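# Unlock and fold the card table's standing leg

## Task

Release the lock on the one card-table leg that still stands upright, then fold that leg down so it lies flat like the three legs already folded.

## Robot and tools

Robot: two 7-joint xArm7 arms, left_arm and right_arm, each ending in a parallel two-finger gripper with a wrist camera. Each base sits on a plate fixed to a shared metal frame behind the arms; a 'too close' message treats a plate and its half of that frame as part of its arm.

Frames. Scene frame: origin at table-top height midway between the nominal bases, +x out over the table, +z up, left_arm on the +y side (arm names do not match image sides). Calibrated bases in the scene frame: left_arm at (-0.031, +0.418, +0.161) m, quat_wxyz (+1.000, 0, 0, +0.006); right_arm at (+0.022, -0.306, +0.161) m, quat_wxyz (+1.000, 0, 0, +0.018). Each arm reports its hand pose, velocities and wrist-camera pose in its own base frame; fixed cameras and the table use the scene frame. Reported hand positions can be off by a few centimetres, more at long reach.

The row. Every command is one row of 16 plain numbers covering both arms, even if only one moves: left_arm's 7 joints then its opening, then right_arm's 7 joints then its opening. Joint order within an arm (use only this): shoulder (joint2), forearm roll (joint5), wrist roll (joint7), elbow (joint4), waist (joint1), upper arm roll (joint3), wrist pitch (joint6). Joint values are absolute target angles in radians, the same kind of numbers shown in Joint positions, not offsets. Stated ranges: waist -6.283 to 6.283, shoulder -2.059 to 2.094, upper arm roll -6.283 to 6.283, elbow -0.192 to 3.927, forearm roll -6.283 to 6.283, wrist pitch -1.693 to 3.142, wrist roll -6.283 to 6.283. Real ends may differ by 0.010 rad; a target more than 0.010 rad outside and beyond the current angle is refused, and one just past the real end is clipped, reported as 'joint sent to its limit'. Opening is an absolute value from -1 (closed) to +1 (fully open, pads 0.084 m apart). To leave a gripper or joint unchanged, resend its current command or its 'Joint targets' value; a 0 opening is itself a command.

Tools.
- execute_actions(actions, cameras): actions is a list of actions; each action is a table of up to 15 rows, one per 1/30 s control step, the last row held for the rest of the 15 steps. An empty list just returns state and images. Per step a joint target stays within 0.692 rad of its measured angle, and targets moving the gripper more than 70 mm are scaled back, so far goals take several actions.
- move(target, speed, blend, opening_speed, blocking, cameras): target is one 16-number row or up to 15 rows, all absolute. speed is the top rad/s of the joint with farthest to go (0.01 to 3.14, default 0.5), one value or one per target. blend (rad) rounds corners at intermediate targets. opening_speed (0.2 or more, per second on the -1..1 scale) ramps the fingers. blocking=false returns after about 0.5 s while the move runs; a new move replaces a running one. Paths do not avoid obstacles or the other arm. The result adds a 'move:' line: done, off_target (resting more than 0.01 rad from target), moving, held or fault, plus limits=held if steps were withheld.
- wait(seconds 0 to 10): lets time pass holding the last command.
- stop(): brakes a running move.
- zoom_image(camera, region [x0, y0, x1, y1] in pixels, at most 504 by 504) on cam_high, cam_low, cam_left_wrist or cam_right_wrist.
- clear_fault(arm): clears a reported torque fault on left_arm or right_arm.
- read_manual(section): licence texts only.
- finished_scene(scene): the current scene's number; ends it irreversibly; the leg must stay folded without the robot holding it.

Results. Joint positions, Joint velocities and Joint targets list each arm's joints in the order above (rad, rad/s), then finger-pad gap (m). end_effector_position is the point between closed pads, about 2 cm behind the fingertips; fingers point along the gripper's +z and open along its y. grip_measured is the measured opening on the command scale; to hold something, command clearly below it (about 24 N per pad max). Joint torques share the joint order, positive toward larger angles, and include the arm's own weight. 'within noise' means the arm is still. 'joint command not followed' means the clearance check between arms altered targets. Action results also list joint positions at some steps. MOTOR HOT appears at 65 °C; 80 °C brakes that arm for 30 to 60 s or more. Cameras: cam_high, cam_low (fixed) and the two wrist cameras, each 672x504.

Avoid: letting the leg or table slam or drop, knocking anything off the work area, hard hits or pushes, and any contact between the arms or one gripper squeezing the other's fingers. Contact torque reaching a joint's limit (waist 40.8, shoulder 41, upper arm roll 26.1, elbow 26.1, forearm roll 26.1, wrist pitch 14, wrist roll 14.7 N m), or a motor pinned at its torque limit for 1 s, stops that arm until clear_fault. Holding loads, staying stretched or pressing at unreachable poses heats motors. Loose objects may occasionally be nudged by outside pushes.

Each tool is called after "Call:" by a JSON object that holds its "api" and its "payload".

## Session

Call:
{"api": "execute_actions", "payload": {"actions": []}}

Scene clock: 0.00 s.
left_arm: end_effector_position=(+0.5010, -0.1840, +0.0241) grip_measured=+1.00 end_effector_quat_wxyz=(-0.321, +0.469, +0.794, +0.214) | right_arm: end_effector_position=(+0.1457, -0.1379, +0.1988) grip_measured=+1.00 end_effector_quat_wxyz=(-0.028, +0.224, +0.974, -0.013)
Joint names: [shoulder, forearm roll, wrist roll, elbow, waist, upper arm roll, wrist pitch]
Joint positions: left_arm=[1.075 0.314 -2.662 2.089 -0.611 0.122 1.694 0.084] | right_arm=[-0.333 3.076 -0.192 0.683 -0.647 -0.032 -1.057 0.084]
Joint velocities: within noise
Joint torques (N m): no reading
Motor temperatures (°C): left_arm=[36 37 37 35 38 36 35] | right_arm=[36 34 39 40 39 34 38]
Joint targets: left_arm=[1.075 0.314 -2.661 2.089 -0.611 0.122 1.694] | right_arm=[-0.333 3.076 -0.192 0.683 -0.647 -0.032 -1.057]
Tool commands: left_gripper/opening=+1.0 right_gripper/opening=+1.0
camera_calibration:
cam_left_wrist: T_world_to_cam=[[0.888055, 0.457339, 0.0468992, -0.331216], [0.352797, -0.612519, -0.707357, -0.205722], [-0.294775, 0.644718, -0.705298, 0.414821], [0, 0, 0, 1]] pos_world=[0.488995, -0.241973, 0.162587]
cam_right_wrist: T_world_to_cam=[[0.425346, 0.904266, -0.0372083, 0.101322], [0.902689, -0.426843, -0.0543917, -0.114958], [-0.0650666, -0.0104522, -0.997826, 0.339064], [0, 0, 0, 1]] pos_world=[0.0827362, -0.137147, 0.335844]

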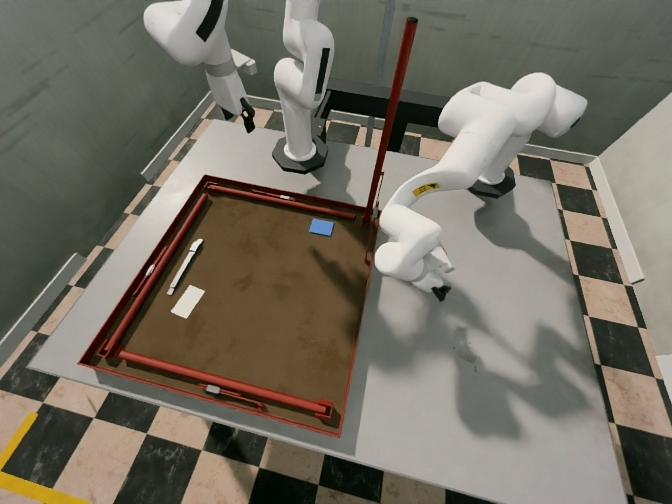

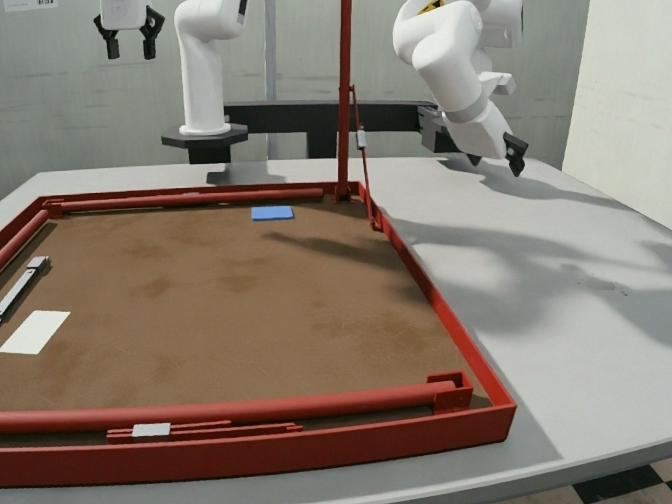

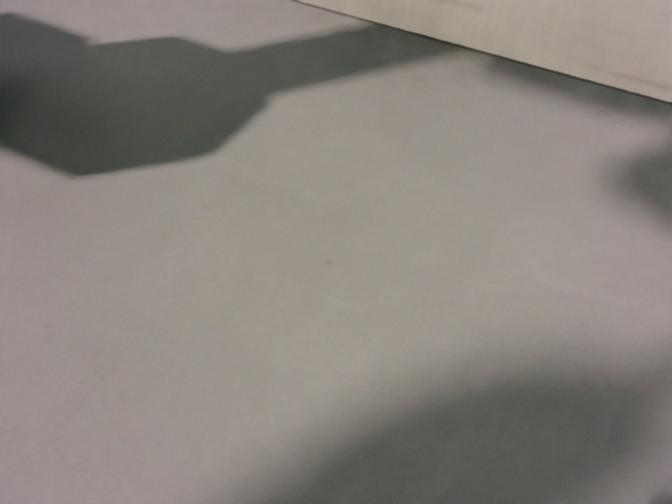

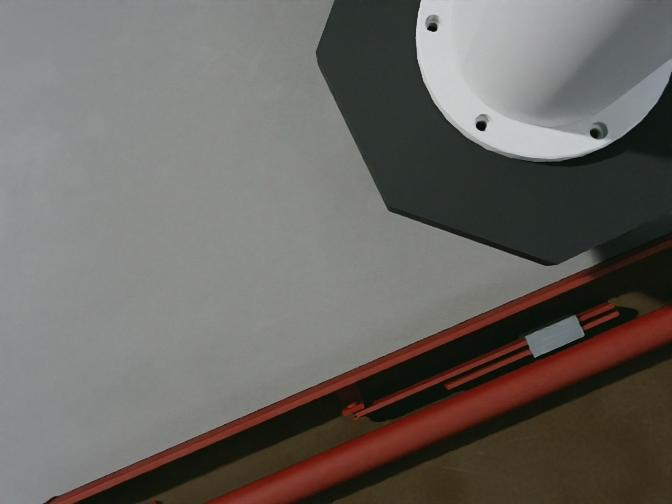

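Call:
{"api": "move", "payload": {"target": [[0.5,-0.3,-2.6,1.4,-0.1,0,1.6,1,-0.333,3.076,-0.192,0.683,-0.647,-0.032,-1.057,1],[0.5,-1.529,-2.457,0.8,0.03,0,1.571,1,-0.333,3.076,-0.192,0.683,-0.647,-0.032,-1.057,1],[0.844,-1.529,-2.457,0.776,0.03,0,1.571,1,-0.333,3.076,-0.192,0.683,-0.647,-0.032,-1.057,1]], "speed": 0.8, "blend": 0.1}}

Call:
{"api": "zoom_image", "payload": {"camera": "cam_low", "region": [290, 60, 430, 240]}}

Call:
{"api": "zoom_image", "payload": {"camera": "cam_right_wrist", "region": [320, 280, 660, 450]}}

Scene clock: 12.57 s.
left_arm: end_effector_position=(+0.2997, -0.2424, +0.0005) grip_measured=+1.00 end_effector_quat_wxyz=(-0.329, -0.320, +0.629, -0.627) | right_arm: end_effector_position=(+0.1457, -0.1378, +0.1986) grip_measured=+1.00 end_effector_quat_wxyz=(-0.028, +0.224, +0.974, -0.012)
Joint names: [shoulder, forearm roll, wrist roll, elbow, waist, upper arm roll, wrist pitch]
Joint positions: left_arm=[0.844 -1.529 -2.457 0.776 0.03 0 1.571 0.084] | right_arm=[-0.333 3.076 -0.192 0.683 -0.647 -0.032 -1.057 0.084]
Joint velocities: within noise
Joint torques (N m): left_arm=[-19.1 -1.36 1.88 0.79 10.11 -4.06 1.47] | right_arm=[-4.45 1.63 1.24 12.79 2.75 -1.45 -2.54]
Motor temperatures (°C): left_arm=[38 37 37 37 38 36 35] | right_arm=[36 34 39 42 39 34 38]
Joint targets: left_arm=[0.844 -1.529 -2.457 0.776 0.030 0.000 1.571] | right_arm=[-0.333 3.076 -0.192 0.683 -0.647 -0.032 -1.057]
move: done
camera_calibration:
cam_left_wrist: T_world_to_cam=[[-0.813923, 0.0221875, -0.580549, 0.280337], [0.580634, -0.00303122, -0.814159, -0.107746], [-0.0198239, -0.999749, -0.0104156, -0.104868], [0, 0, 0, 1]] pos_world=[0.288655, -0.111388, 0.0739343]
cam_right_wrist: T_world_to_cam=[[0.42557, 0.904182, -0.0366746, 0.10111], [0.902569, -0.427036, -0.0548611, -0.114823], [-0.0652658, -0.00975414, -0.99782, 0.339073], [0, 0, 0, 1]] pos_world=[0.0827364, -0.137149, 0.335743]

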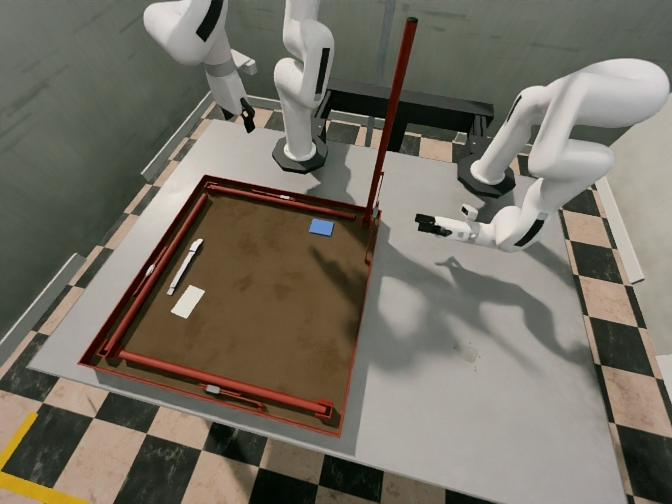

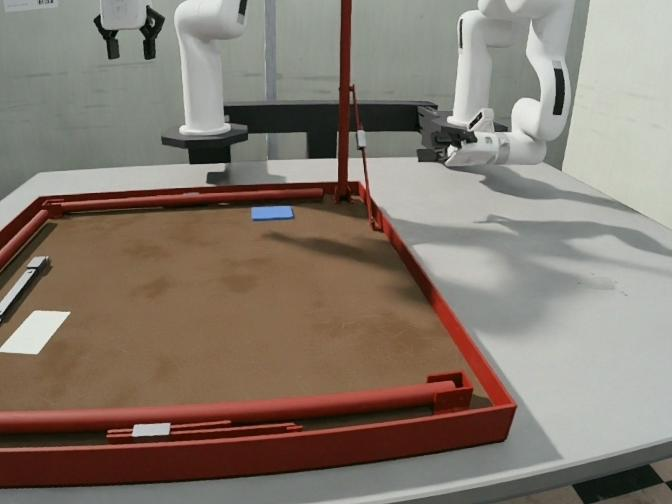

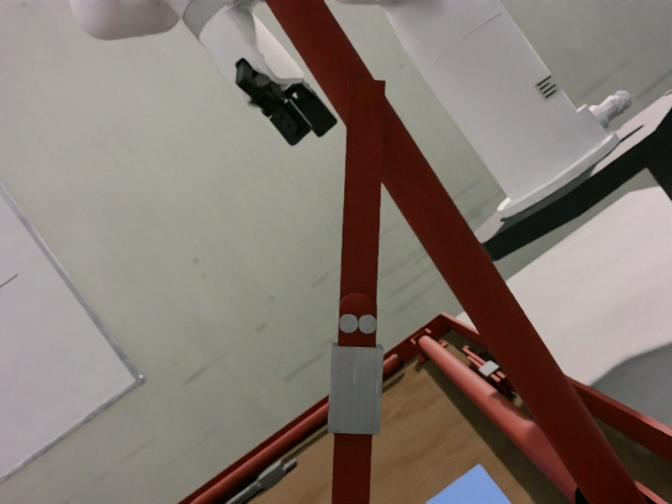

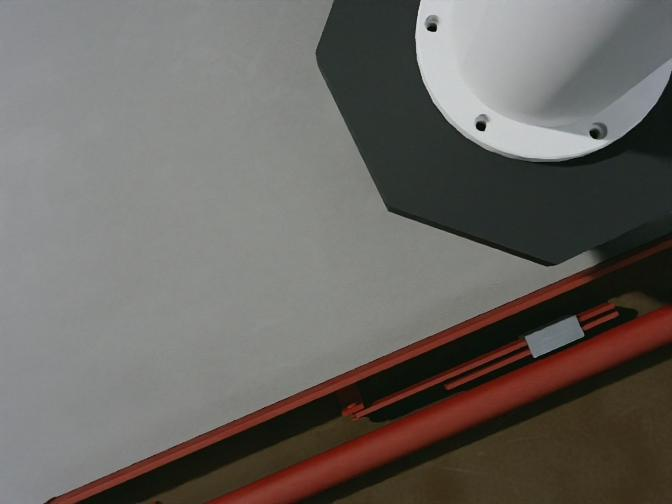

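Scaled by 2.800 from the camera's 672x504 image, which has a finer 960x720 frame.

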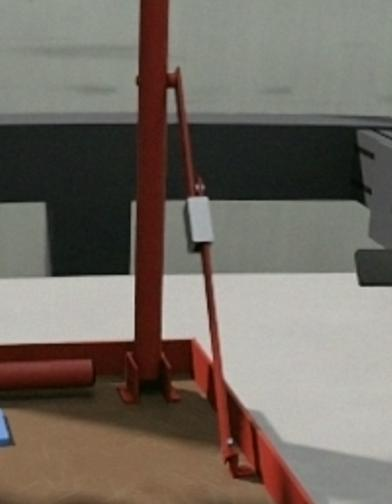

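Scaled by 1.482 from the camera's 672x504 image, which has a finer 960x720 frame.

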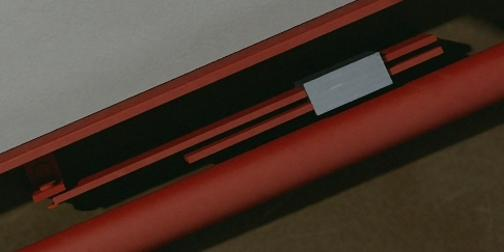

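Call:
{"api": "move", "payload": {"target": [0.788,-1.87,-2.538,0.801,-0.311,0,1.567,1,-0.333,3.076,-0.192,0.683,-0.647,-0.032,-1.057,1], "speed": 0.4}}

Call:
{"api": "zoom_image", "payload": {"camera": "cam_low", "region": [290, 60, 430, 200]}}

Scene clock: 23.30 s.
left_arm: end_effector_position=(+0.3090, -0.3514, +0.0189) grip_measured=+1.00 end_effector_quat_wxyz=(-0.329, -0.321, +0.630, -0.626) | right_arm: end_effector_position=(+0.1456, -0.1378, +0.1986) grip_measured=+1.00 end_effector_quat_wxyz=(-0.028, +0.224, +0.974, -0.012)
Joint names: [shoulder, forearm roll, wrist roll, elbow, waist, upper arm roll, wrist pitch]
Joint positions: left_arm=[0.788 -1.87 -2.538 0.801 -0.311 0 1.567 0.084] | right_arm=[-0.333 3.076 -0.192 0.683 -0.647 -0.032 -1.057 0.084]
Joint velocities: within noise
Joint torques (N m): left_arm=[-31.83 -1.37 -1.78 6.78 -10.61 -3.89 0.76] | right_arm=[-5.42 1.16 1.15 14.61 2.19 -1.25 -2.62]
Motor temperatures (°C): left_arm=[38 37 37 36 38 36 36] | right_arm=[36 34 39 43 39 34 38]
Joint targets: left_arm=[0.788 -1.870 -2.538 0.801 -0.311 0.000 1.567] | right_arm=[-0.333 3.076 -0.192 0.683 -0.647 -0.032 -1.057]
move: done
camera_calibration:
cam_left_wrist: T_world_to_cam=[[-0.81441, 0.0240178, -0.579793, 0.301782], [0.579948, -0.000625412, -0.814653, -0.097306], [-0.0199287, -0.999711, -0.0134197, -0.21334], [0, 0, 0, 1]] pos_world=[0.297955, -0.220588, 0.0928376]
cam_right_wrist: T_world_to_cam=[[0.425577, 0.904182, -0.0365845, 0.10108], [0.902566, -0.427038, -0.0549037, -0.114809], [-0.0652659, -0.00965415, -0.997821, 0.339087], [0, 0, 0, 1]] pos_world=[0.0827364, -0.137149, 0.335743]

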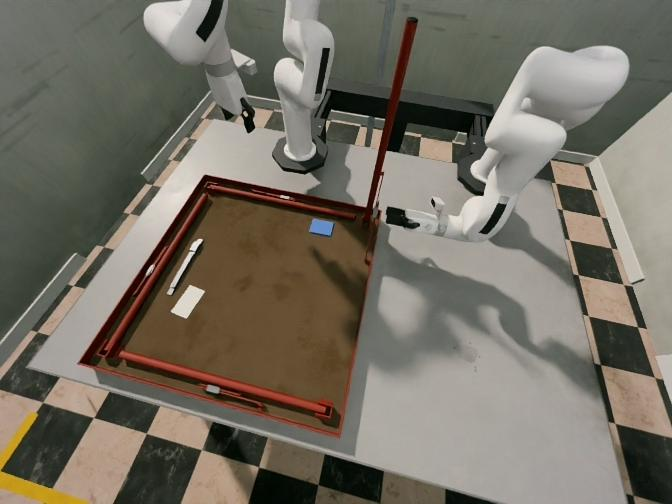

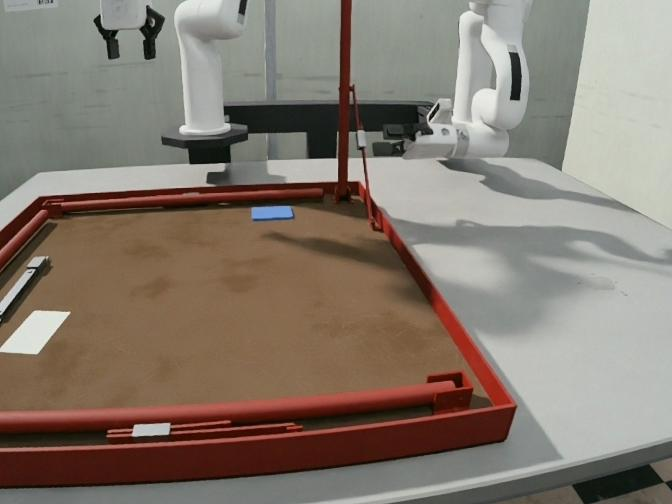

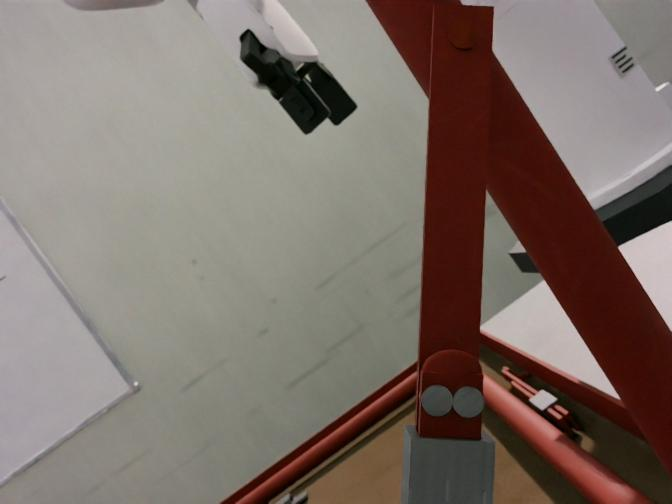

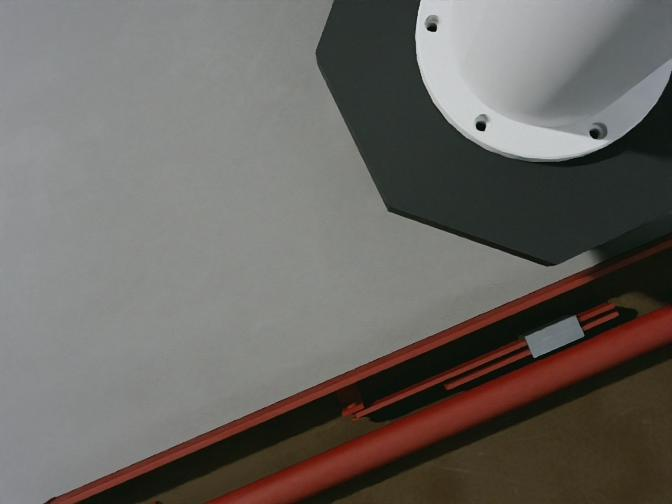

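Scaled by 3.600 from the camera's 672x504 image, which has a finer 960x720 frame.

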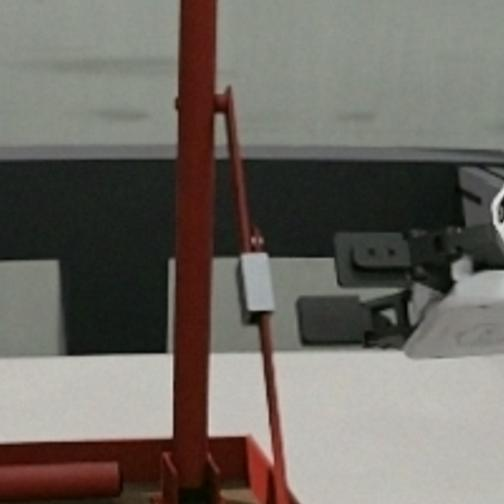

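Call:
{"api": "move", "payload": {"target": [[0.799,-1.986,-2.57,0.844,-0.427,0,1.553,1,-0.333,3.076,-0.192,0.683,-0.647,-0.032,-1.057,1],[0.799,-1.986,-2.57,0.844,-0.427,0,1.553,-0.8,-0.333,3.076,-0.192,0.683,-0.647,-0.032,-1.057,1]], "speed": 0.15, "opening_speed": 1}}

Call:
{"api": "zoom_image", "payload": {"camera": "cam_low", "region": [290, 60, 430, 200]}}

Scene clock: 38.43 s.
left_arm: end_effector_position=(+0.3092, -0.3921, +0.0192) grip_measured=-0.50 end_effector_quat_wxyz=(-0.330, -0.322, +0.629, -0.626) | right_arm: end_effector_position=(+0.1456, -0.1378, +0.1986) grip_measured=+1.00 end_effector_quat_wxyz=(-0.028, +0.224, +0.974, -0.012)
Joint names: [shoulder, forearm roll, wrist roll, elbow, waist, upper arm roll, wrist pitch]
Joint positions: left_arm=[0.799 -1.986 -2.57 0.844 -0.427 0 1.553 0.022] | right_arm=[-0.333 3.076 -0.192 0.683 -0.647 -0.032 -1.057 0.084]
Joint velocities: within noise
Joint torques (N m): left_arm=[-22.07 3.27 -1.65 -2.57 -10.05 -4.13 0.53] | right_arm=[-7.04 0.12 1.28 17.49 1.64 -0.67 -2.3]
Motor temperatures (°C): left_arm=[38 37 37 36 38 36 35] | right_arm=[36 34 39 44 39 34 39]
Joint targets: left_arm=[0.799 -1.986 -2.570 0.844 -0.427 0.000 1.553] | right_arm=[-0.333 3.076 -0.192 0.683 -0.647 -0.032 -1.057]
move: done
camera_calibration:
cam_left_wrist: T_world_to_cam=[[-0.816285, 0.0234304, -0.577174, 0.303363], [0.577318, -0.000724402, -0.816519, -0.0964673], [-0.0195495, -0.999725, -0.0129355, -0.25418], [0, 0, 0, 1]] pos_world=[0.298354, -0.261288, 0.0930379]
cam_right_wrist: T_world_to_cam=[[0.425577, 0.904182, -0.0365845, 0.10108], [0.902566, -0.427038, -0.0549037, -0.114809], [-0.0652659, -0.00965415, -0.997821, 0.339087], [0, 0, 0, 1]] pos_world=[0.0827364, -0.137149, 0.335743]

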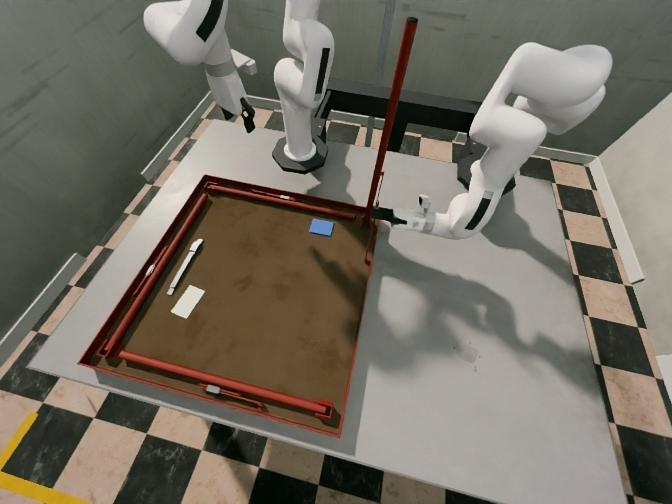

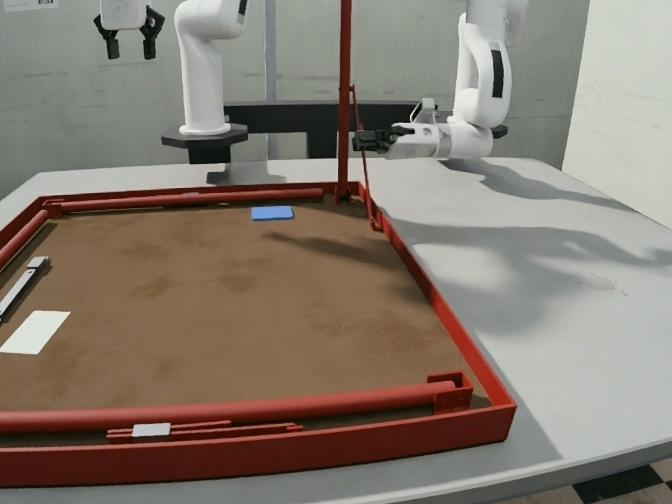

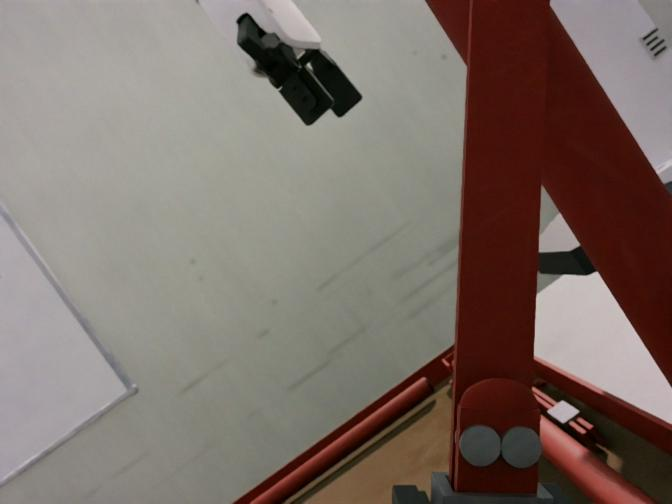

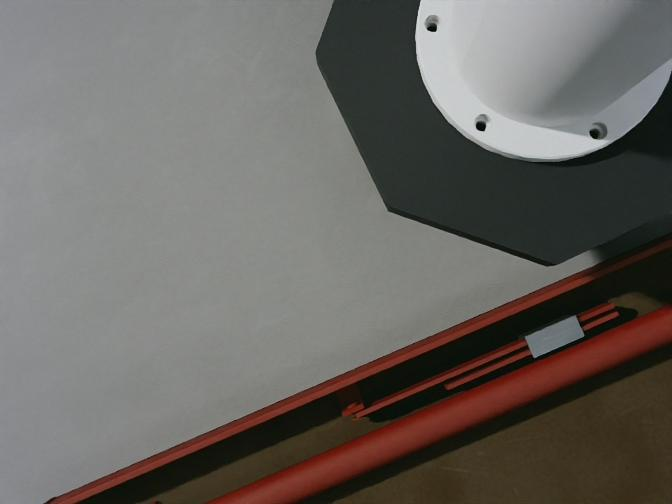

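Scaled by 3.600 from the camera's 672x504 image, which has a finer 960x720 frame.

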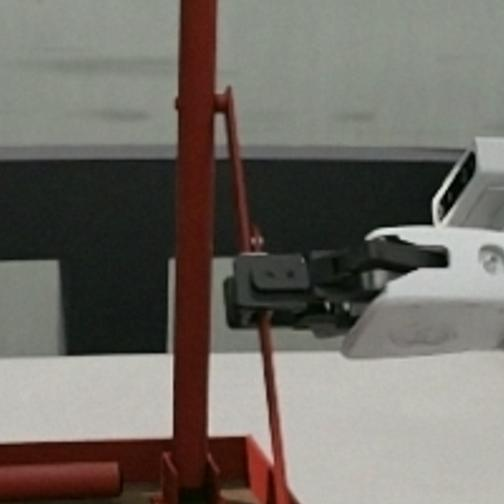

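Call:
{"api": "move", "payload": {"target": [[0.927,-1.959,-2.578,0.98,-0.4,0,1.553,-0.9,-0.333,3.076,-0.192,0.683,-0.647,-0.032,-1.057,1],[0.887,-1.93,-2.951,1.035,-0.371,0,1.519,-0.9,-0.333,3.076,-0.192,0.683,-0.647,-0.032,-1.057,1]], "speed": 0.12, "cameras": ["cam_left_wrist","cam_low"]}}

Scene clock: 55.10 s.
left_arm: end_effector_position=(+0.3695, -0.3920, +0.0089) grip_measured=-0.50 end_effector_quat_wxyz=(-0.414, -0.409, +0.577, -0.574) | right_arm: end_effector_position=(+0.1456, -0.1378, +0.1986) grip_measured=+1.00 end_effector_quat_wxyz=(-0.028, +0.224, +0.974, -0.012)
Joint names: [shoulder, forearm roll, wrist roll, elbow, waist, upper arm roll, wrist pitch]
Joint positions: left_arm=[0.887 -1.93 -2.951 1.035 -0.371 0 1.519 0.022] | right_arm=[-0.333 3.076 -0.192 0.683 -0.647 -0.032 -1.057 0.084]
Joint velocities: within noise
Joint torques (N m): left_arm=[-37.75 2.21 -2.57 7.43 7.88 -6.3 3.71] | right_arm=[-9.07 -0.37 1.14 18.49 0.87 -0.26 -2.08]
Motor temperatures (°C): left_arm=[38 38 37 36 38 36 36] | right_arm=[36 34 39 46 39 34 39]
Joint targets: left_arm=[0.887 -1.930 -2.951 1.035 -0.371 0.000 1.519] | right_arm=[-0.333 3.076 -0.192 0.683 -0.647 -0.032 -1.057]
move: done
camera_calibration:
cam_left_wrist: T_world_to_cam=[[-0.945205, 0.0220389, -0.325732, 0.391518], [0.325875, 0.00312907, -0.945408, -0.0441637], [-0.0198165, -0.999752, -0.0101395, -0.252961], [0, 0, 0, 1]] pos_world=[0.379444, -0.261389, 0.0832124]
Images, in order (width x height): cam_low 672x504, cam_left_wrist 672x504.

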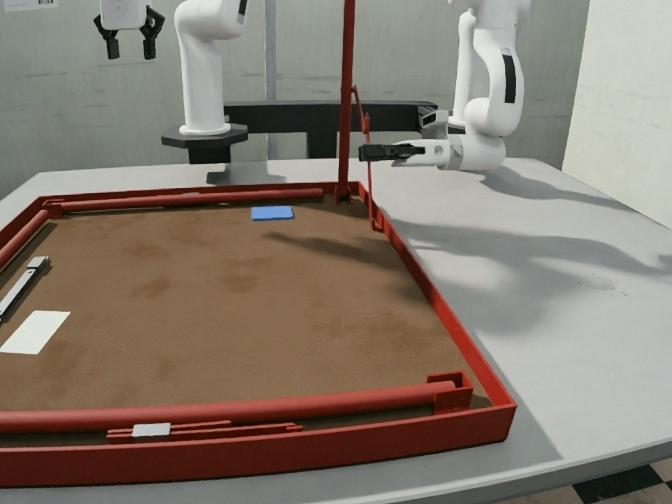

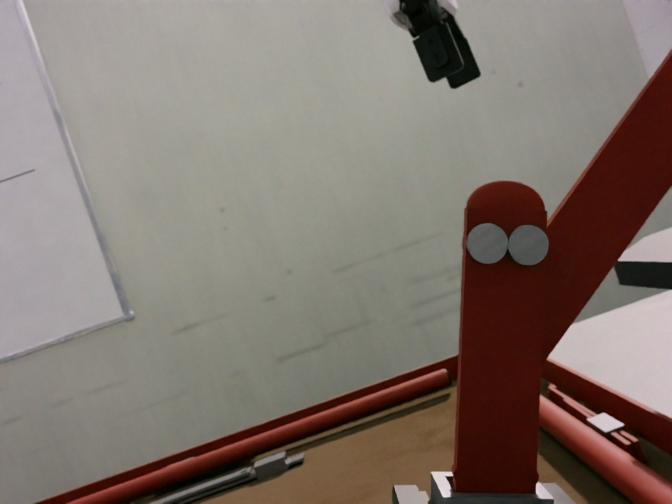

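Call:
{"api": "move", "payload": {"target": [[0.914,-1.896,-3.4,1.167,-0.337,0,1.491,-0.9,-0.333,3.076,-0.192,0.683,-0.647,-0.032,-1.057,1],[0.999,-1.868,-3.829,1.337,-0.31,0,1.474,-0.9,-0.333,3.076,-0.192,0.683,-0.647,-0.032,-1.057,1],[1.095,-1.851,-4.146,1.489,-0.292,0,1.464,-0.9,-0.333,3.076,-0.192,0.683,-0.647,-0.032,-1.057,1]], "speed": 0.2, "blend": 0.05}}

Call:
{"api": "zoom_image", "payload": {"camera": "cam_low", "region": [270, 60, 450, 240]}}

Scene clock: 70.50 s.
left_arm: end_effector_position=(+0.4967, -0.3921, -0.0008) grip_measured=-0.49 end_effector_quat_wxyz=(+0.631, +0.629, -0.318, +0.325) | right_arm: end_effector_position=(+0.1456, -0.1378, +0.1986) grip_measured=+1.00 end_effector_quat_wxyz=(-0.028, +0.224, +0.974, -0.012)
Joint names: [shoulder, forearm roll, wrist roll, elbow, waist, upper arm roll, wrist pitch]
Joint positions: left_arm=[1.095 -1.851 -4.146 1.489 -0.292 0 1.464 0.022] | right_arm=[-0.333 3.076 -0.192 0.683 -0.647 -0.032 -1.057 0.084]
Joint velocities: within noise
Joint torques (N m): left_arm=[-40.49 -0.21 -2.95 16.64 15.79 -1.43 5.52] | right_arm=[-9.27 -0.46 1.2 18.48 0.14 0.41 -1.85]
Motor temperatures (°C): left_arm=[39 38 37 37 38 37 37] | right_arm=[36 34 39 46 39 34 39]
Joint targets: left_arm=[1.095 -1.851 -4.146 1.489 -0.292 0.000 1.464] | right_arm=[-0.333 3.076 -0.192 0.683 -0.647 -0.032 -1.057]
move: done
camera_calibration:
cam_left_wrist: T_world_to_cam=[[-0.81165, 0.0126888, 0.584007, 0.439364], [-0.584088, -0.00374656, -0.811681, 0.354606], [-0.00811128, -0.999912, 0.0104523, -0.256466], [0, 0, 0, 1]] pos_world=[0.561651, -0.26069, 0.033916]
cam_right_wrist: T_world_to_cam=[[0.425577, 0.904182, -0.0365845, 0.10108], [0.902566, -0.427038, -0.0549037, -0.114809], [-0.0652659, -0.00965415, -0.997821, 0.339087], [0, 0, 0, 1]] pos_world=[0.0827364, -0.137149, 0.335743]

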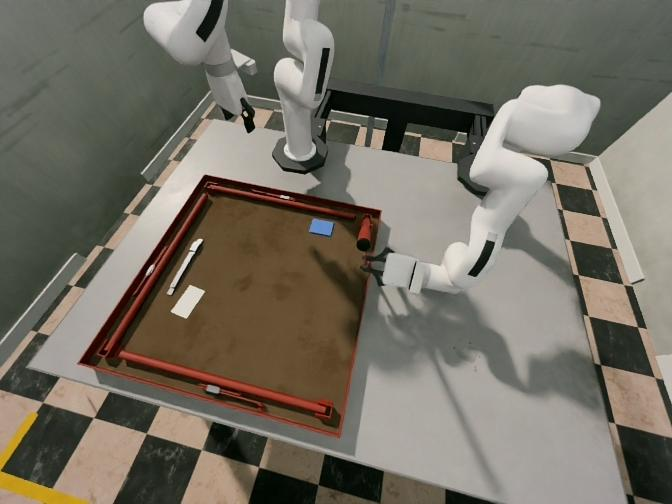

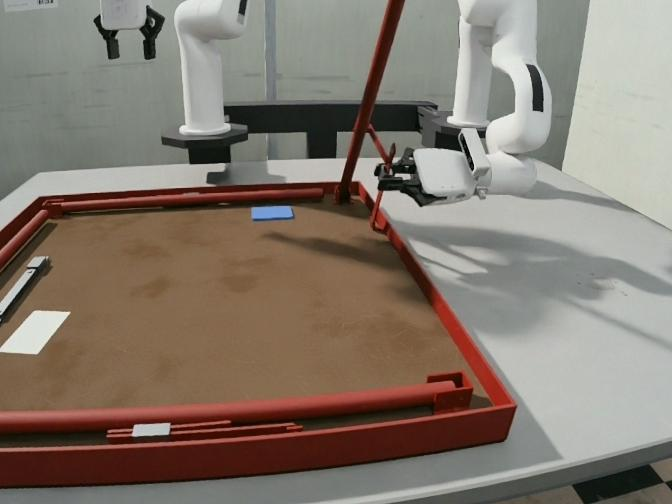

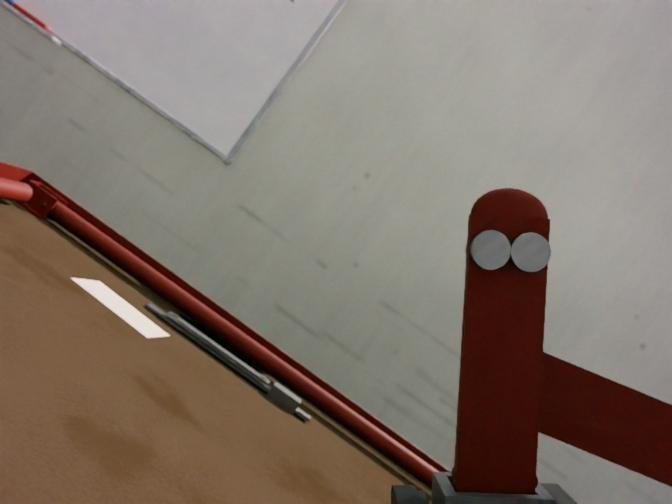

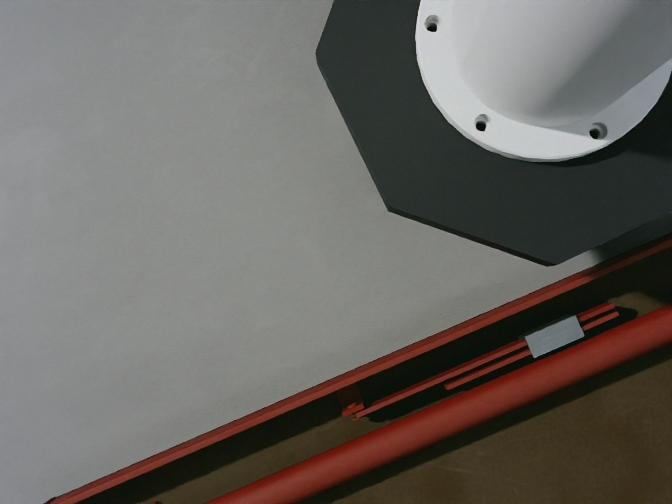

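Scaled by 2.800 from the camera's 672x504 image, which has a finer 960x720 frame.

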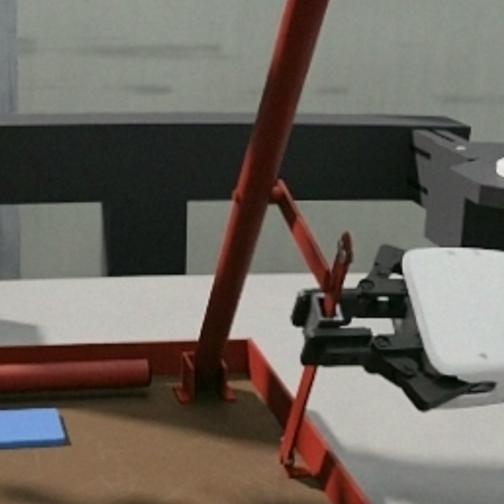

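Call:
{"api": "move", "payload": {"target": [[1.155,-1.845,-4.3,1.577,-0.286,0,1.46,-0.9,-0.1,1.5,-1.5,1.2,-0.6,0,0,1],[1.155,-1.845,-4.3,1.577,-0.286,0,1.46,-0.9,0.05,0,-2.687,1.283,-0.5,0,1.196,1],[1.155,-1.845,-4.3,1.577,-0.286,0,1.46,-0.9,0.0875,0,-2.687,1.283,0.455,0,1.196,1]], "speed": [0.7,0.8,0.5], "blend": 0.05}}

Scene clock: 89.03 s.
left_arm: end_effector_position=(+0.5122, -0.3930, -0.0109) grip_measured=-0.49 end_effector_quat_wxyz=(+0.651, +0.647, -0.277, +0.285) | right_arm: end_effector_position=(+0.4499, +0.2200, +0.2493) grip_measured=+1.00 end_effector_quat_wxyz=(+0.000, +0.000, +1.000, +0.000)
Joint names: [shoulder, forearm roll, wrist roll, elbow, waist, upper arm roll, wrist pitch]
Joint positions: left_arm=[1.155 -1.845 -4.3 1.577 -0.286 0 1.46 0.022] | right_arm=[0.087 0 -2.687 1.283 0.455 0 1.196 0.084]
Joint velocities: within noise
Joint torques (N m): left_arm=[-42.56 -0.59 -2.49 15.74 7.41 -10.51 6.48] | right_arm=[-15.42 -1.41 -0.9 24.32 2.86 -2.13 0.52]
Motor temperatures (°C): left_arm=[41 38 37 40 38 37 39] | right_arm=[36 35 40 49 39 34 39]
Joint targets: left_arm=[1.155 -1.845 -4.300 1.577 -0.286 0.000 1.460] | right_arm=[0.088 0.000 -2.687 1.283 0.455 0.000 1.196]
move: done
camera_calibration:
cam_left_wrist: T_world_to_cam=[[-0.731379, 0.0141789, 0.681824, 0.418228], [-0.681947, -0.00682643, -0.73137, 0.405268], [-0.00571562, -0.999876, 0.014662, -0.258258], [0, 0, 0, 1]] pos_world=[0.580778, -0.26139, 0.0150298]
cam_right_wrist: T_world_to_cam=[[-0.0109285, 0.99994, -0.000949112, -0.1836], [0.999926, 0.0109232, -0.00538405, -0.386389], [-0.00537336, -0.00100788, -0.999985, 0.384662], [0, 0, 0, 1]] pos_world=[0.386421, 0.188197, 0.382402]

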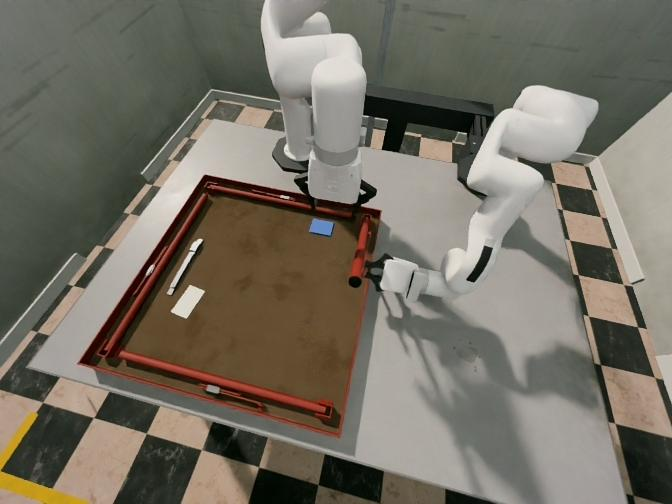

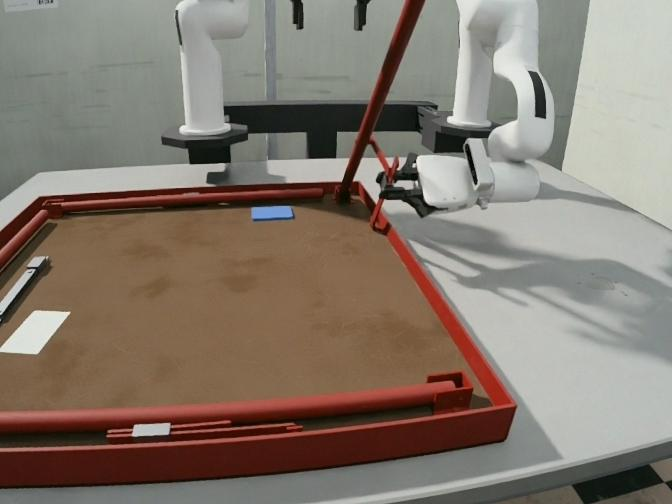

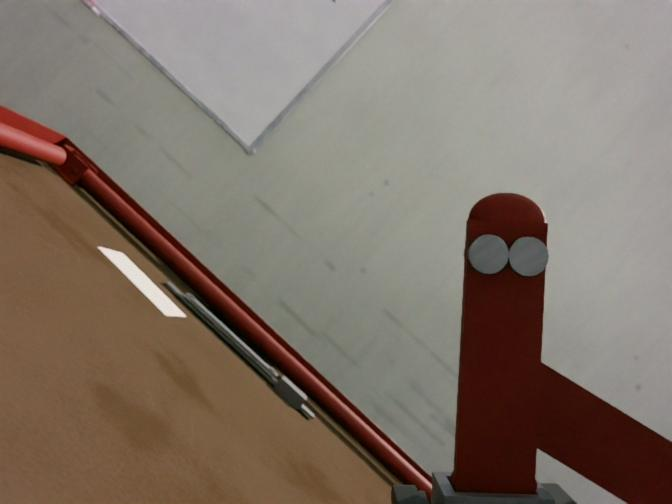

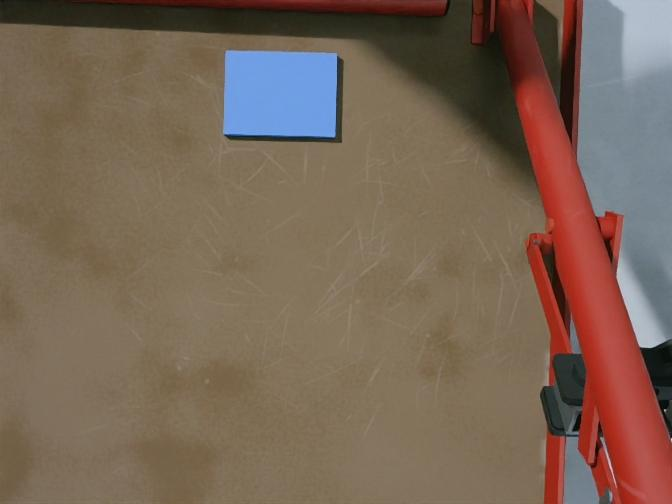

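Call:
{"api": "move", "payload": {"target": [1.155,-1.845,-4.3,1.577,-0.286,0,1.46,-0.9,0.318,0,-2.547,1.586,0.595,0,1.268,1], "speed": 0.4, "cameras": ["cam_low","cam_right_wrist"]}}

Call:
{"api": "zoom_image", "payload": {"camera": "cam_low", "region": [280, 0, 480, 240]}}

Scene clock: 97.50 s.
left_arm: end_effector_position=(+0.5122, -0.3930, -0.0109) grip_measured=-0.49 end_effector_quat_wxyz=(+0.651, +0.647, -0.277, +0.285) | right_arm: end_effector_position=(+0.4700, +0.3180, +0.2493) grip_measured=+1.00 end_effector_quat_wxyz=(+0.000, +0.000, +1.000, +0.000)
Joint names: [shoulder, forearm roll, wrist roll, elbow, waist, upper arm roll, wrist pitch]
Joint positions: left_arm=[1.155 -1.845 -4.3 1.577 -0.286 0 1.46 0.022] | right_arm=[0.318 0 -2.547 1.586 0.595 0 1.268 0.084]
Joint velocities: within noise
Joint torques (N m): left_arm=[-44.18 -0.91 -2.21 14.74 6.53 -10.44 7.42] | right_arm=[-19.15 -0.95 1.37 25.66 2.98 1.31 0.62]
Motor temperatures (°C): left_arm=[41 37 37 40 38 38 40] | right_arm=[37 35 40 50 39 34 39]
Joint targets: left_arm=[1.155 -1.845 -4.300 1.577 -0.286 0.000 1.460] | right_arm=[0.318 0.000 -2.547 1.586 0.595 0.000 1.268]
move: done
camera_calibration:
cam_right_wrist: T_world_to_cam=[[-0.0111248, 0.999938, -0.000652088, -0.281409], [0.999926, 0.0111215, -0.00488212, -0.407707], [-0.00487456, -0.000706353, -0.999988, 0.384483], [0, 0, 0, 1]] pos_world=[0.40642, 0.286197, 0.382304]
Images, in order (width x height): cam_low 672x504, cam_right_wrist 672x504.

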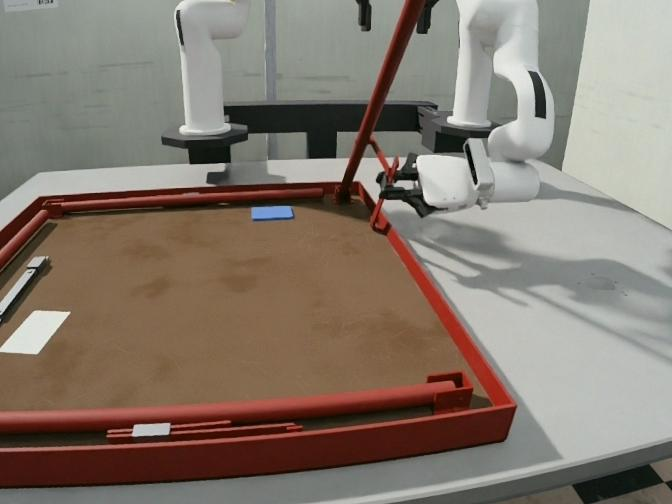

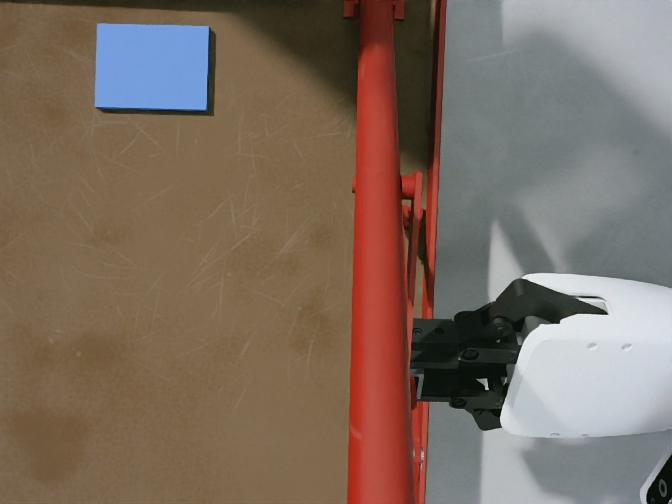

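Scaled by 2.100 from the camera's 672x504 image, which has a finer 960x720 frame.

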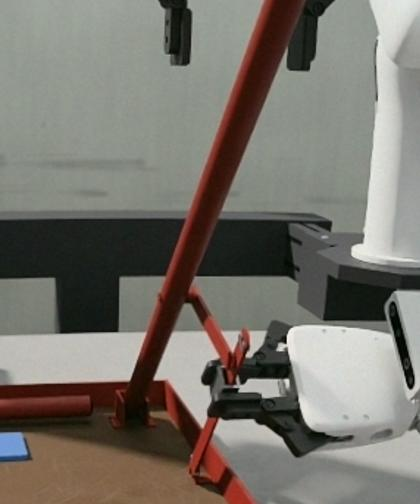

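Call:
{"api": "move", "payload": {"target": [[1.155,-1.845,-4.3,1.577,-0.286,0,1.46,-0.9,0.365,0,-2.569,1.361,0.573,0,0.996,1],[1.155,-1.845,-4.3,1.577,-0.286,0,1.46,-0.9,0.365,0,-2.569,1.361,0.573,0,0.996,-0.8]], "speed": 0.3, "opening_speed": 0.8, "cameras": ["cam_low","cam_right_wrist"]}}

Call:
{"api": "zoom_image", "payload": {"camera": "cam_low", "region": [280, 0, 480, 240]}}

Scene clock: 110.00 s.
left_arm: end_effector_position=(+0.5122, -0.3928, -0.0109) grip_measured=-0.50 end_effector_quat_wxyz=(+0.651, +0.647, -0.277, +0.285) | right_arm: end_effector_position=(+0.4699, +0.3031, +0.1492) grip_measured=-0.48 end_effector_quat_wxyz=(+0.000, +0.000, +1.000, +0.000)
Joint names: [shoulder, forearm roll, wrist roll, elbow, waist, upper arm roll, wrist pitch]
Joint positions: left_arm=[1.155 -1.845 -4.3 1.577 -0.286 0 1.46 0.022] | right_arm=[0.365 0 -2.569 1.361 0.573 0 0.996 0.023]
Joint velocities: within noise
Joint torques (N m): left_arm=[-47.52 -1.64 -1.74 15.39 -19.82 -12.95 8.68] | right_arm=[-26.68 5.17 -0.93 33.81 14.2 15.37 -4.83]
Motor temperatures (°C): left_arm=[42 37 37 41 38 38 41] | right_arm=[37 34 40 50 39 34 39]
Joint targets: left_arm=[1.155 -1.845 -4.300 1.577 -0.286 0.000 1.460] | right_arm=[0.365 0.000 -2.569 1.361 0.573 0.000 0.996]
move: done
camera_calibration:
cam_right_wrist: T_world_to_cam=[[-0.0111289, 0.999938, -0.000948672, -0.266491], [0.999925, 0.0111239, -0.00518541, -0.407845], [-0.00517454, -0.00100631, -0.999986, 0.284574], [0, 0, 0, 1]] pos_world=[0.406321, 0.271298, 0.282203]
Images, in order (width x height): cam_low 672x504, cam_right_wrist 672x504.

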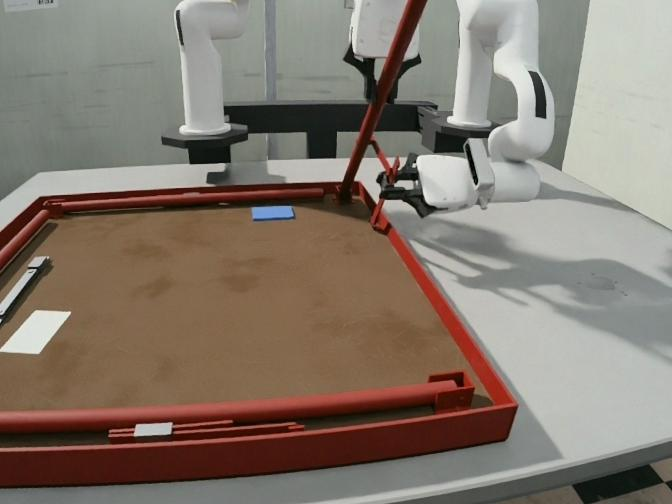

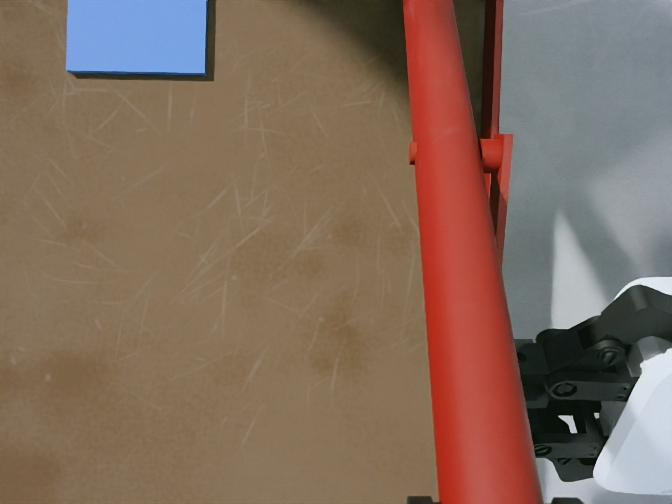

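Scaled by 2.100 from the camera's 672x504 image, which has a finer 960x720 frame.

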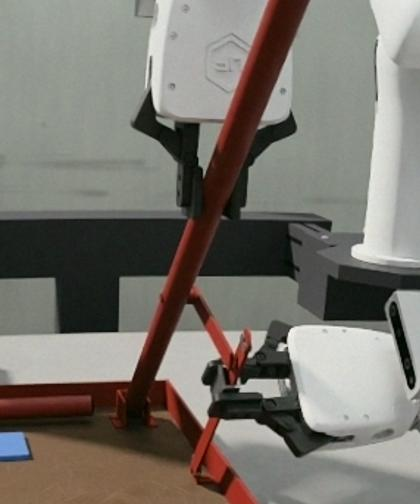

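Call:
{"api": "move", "payload": {"target": [[1.155,-1.845,-4.3,1.577,-0.286,0,1.46,-0.15,0.365,0,-2.569,1.361,0.573,0,0.996,-0.8],[1.155,-1.755,-4.3,1.577,-0.196,0,1.47,-0.15,0.365,0,-2.569,1.361,0.573,0,0.996,-0.8],[1.155,-1.459,-4.3,1.577,0.1,0,1.53,-0.15,0.365,0,-2.569,1.361,0.573,0,0.996,-0.8]], "opening_speed": 1, "speed": 0.25, "cameras": ["cam_low","cam_left_wrist","cam_right_wrist"]}}

Scene clock: 116.77 s.
left_arm: end_effector_position=(+0.5323, -0.1946, -0.0334) grip_measured=-0.16 end_effector_quat_wxyz=(+0.617, +0.675, -0.293, +0.279) | right_arm: end_effector_position=(+0.4699, +0.3032, +0.1493) grip_measured=-0.48 end_effector_quat_wxyz=(+0.000, +0.000, +1.000, +0.000)
Joint names: [shoulder, forearm roll, wrist roll, elbow, waist, upper arm roll, wrist pitch]
Joint positions: left_arm=[1.155 -1.459 -4.3 1.577 0.1 0 1.53 0.037] | right_arm=[0.365 0 -2.569 1.361 0.573 0 0.996 0.023]
Joint velocities: within noise
Joint torques (N m): left_arm=[-31.75 1 -1.37 9.79 10.4 -5.13 3.96] | right_arm=[-25.62 0.5 -0.75 23 2.03 3.59 -1.04]
Motor temperatures (°C): left_arm=[42 37 37 40 38 39 41] | right_arm=[38 35 40 53 39 35 40]
Joint targets: left_arm=[1.155 -1.459 -4.300 1.577 0.100 0.000 1.530] | right_arm=[0.365 0.000 -2.569 1.361 0.573 0.000 0.996]
move: done
camera_calibration:
cam_left_wrist: T_world_to_cam=[[-0.740962, -0.0520005, 0.669531, 0.437367], [-0.671547, 0.0578648, -0.738699, 0.410721], [-0.000329556, -0.996969, -0.0777964, -0.0648894], [0, 0, 0, 1]] pos_world=[0.599869, -0.0657157, 0.00552035]
cam_right_wrist: T_world_to_cam=[[-0.0111248, 0.999938, -0.000652088, -0.266576], [0.999926, 0.0111215, -0.00488212, -0.407929], [-0.00487456, -0.000706353, -0.999988, 0.284473], [0, 0, 0, 1]] pos_world=[0.40632, 0.271297, 0.282304]
Images, in order (width x height): cam_low 672x504, cam_left_wrist 672x504, cam_right_wrist 672x504.

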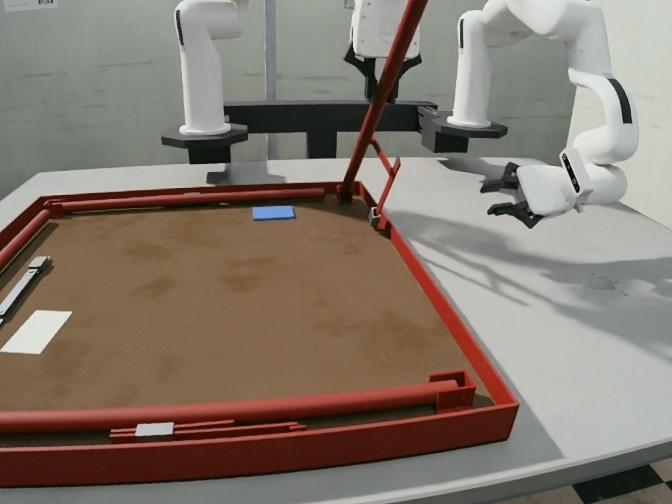

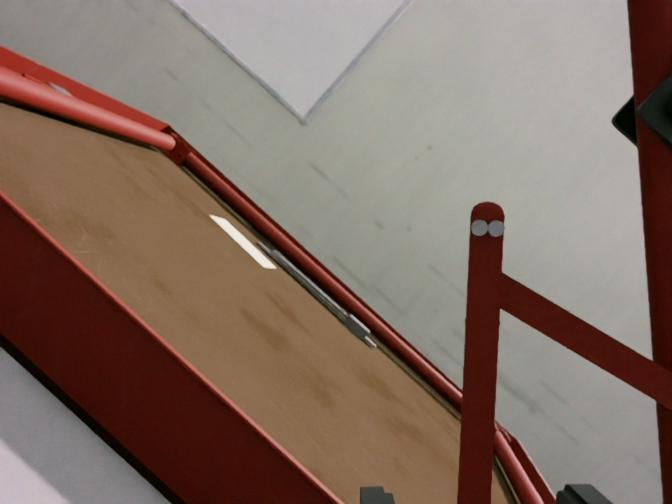

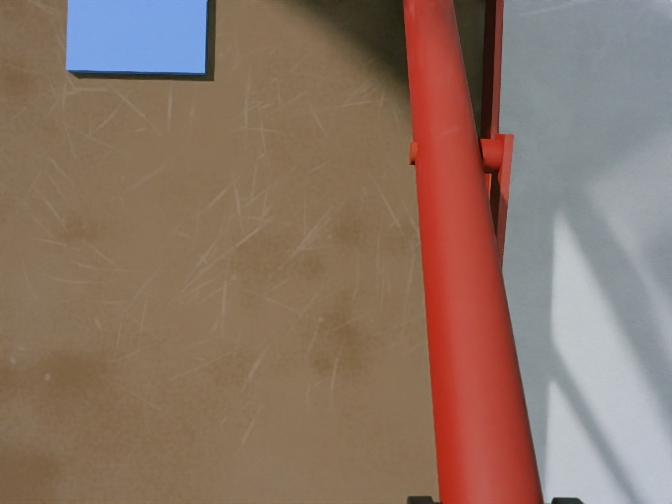

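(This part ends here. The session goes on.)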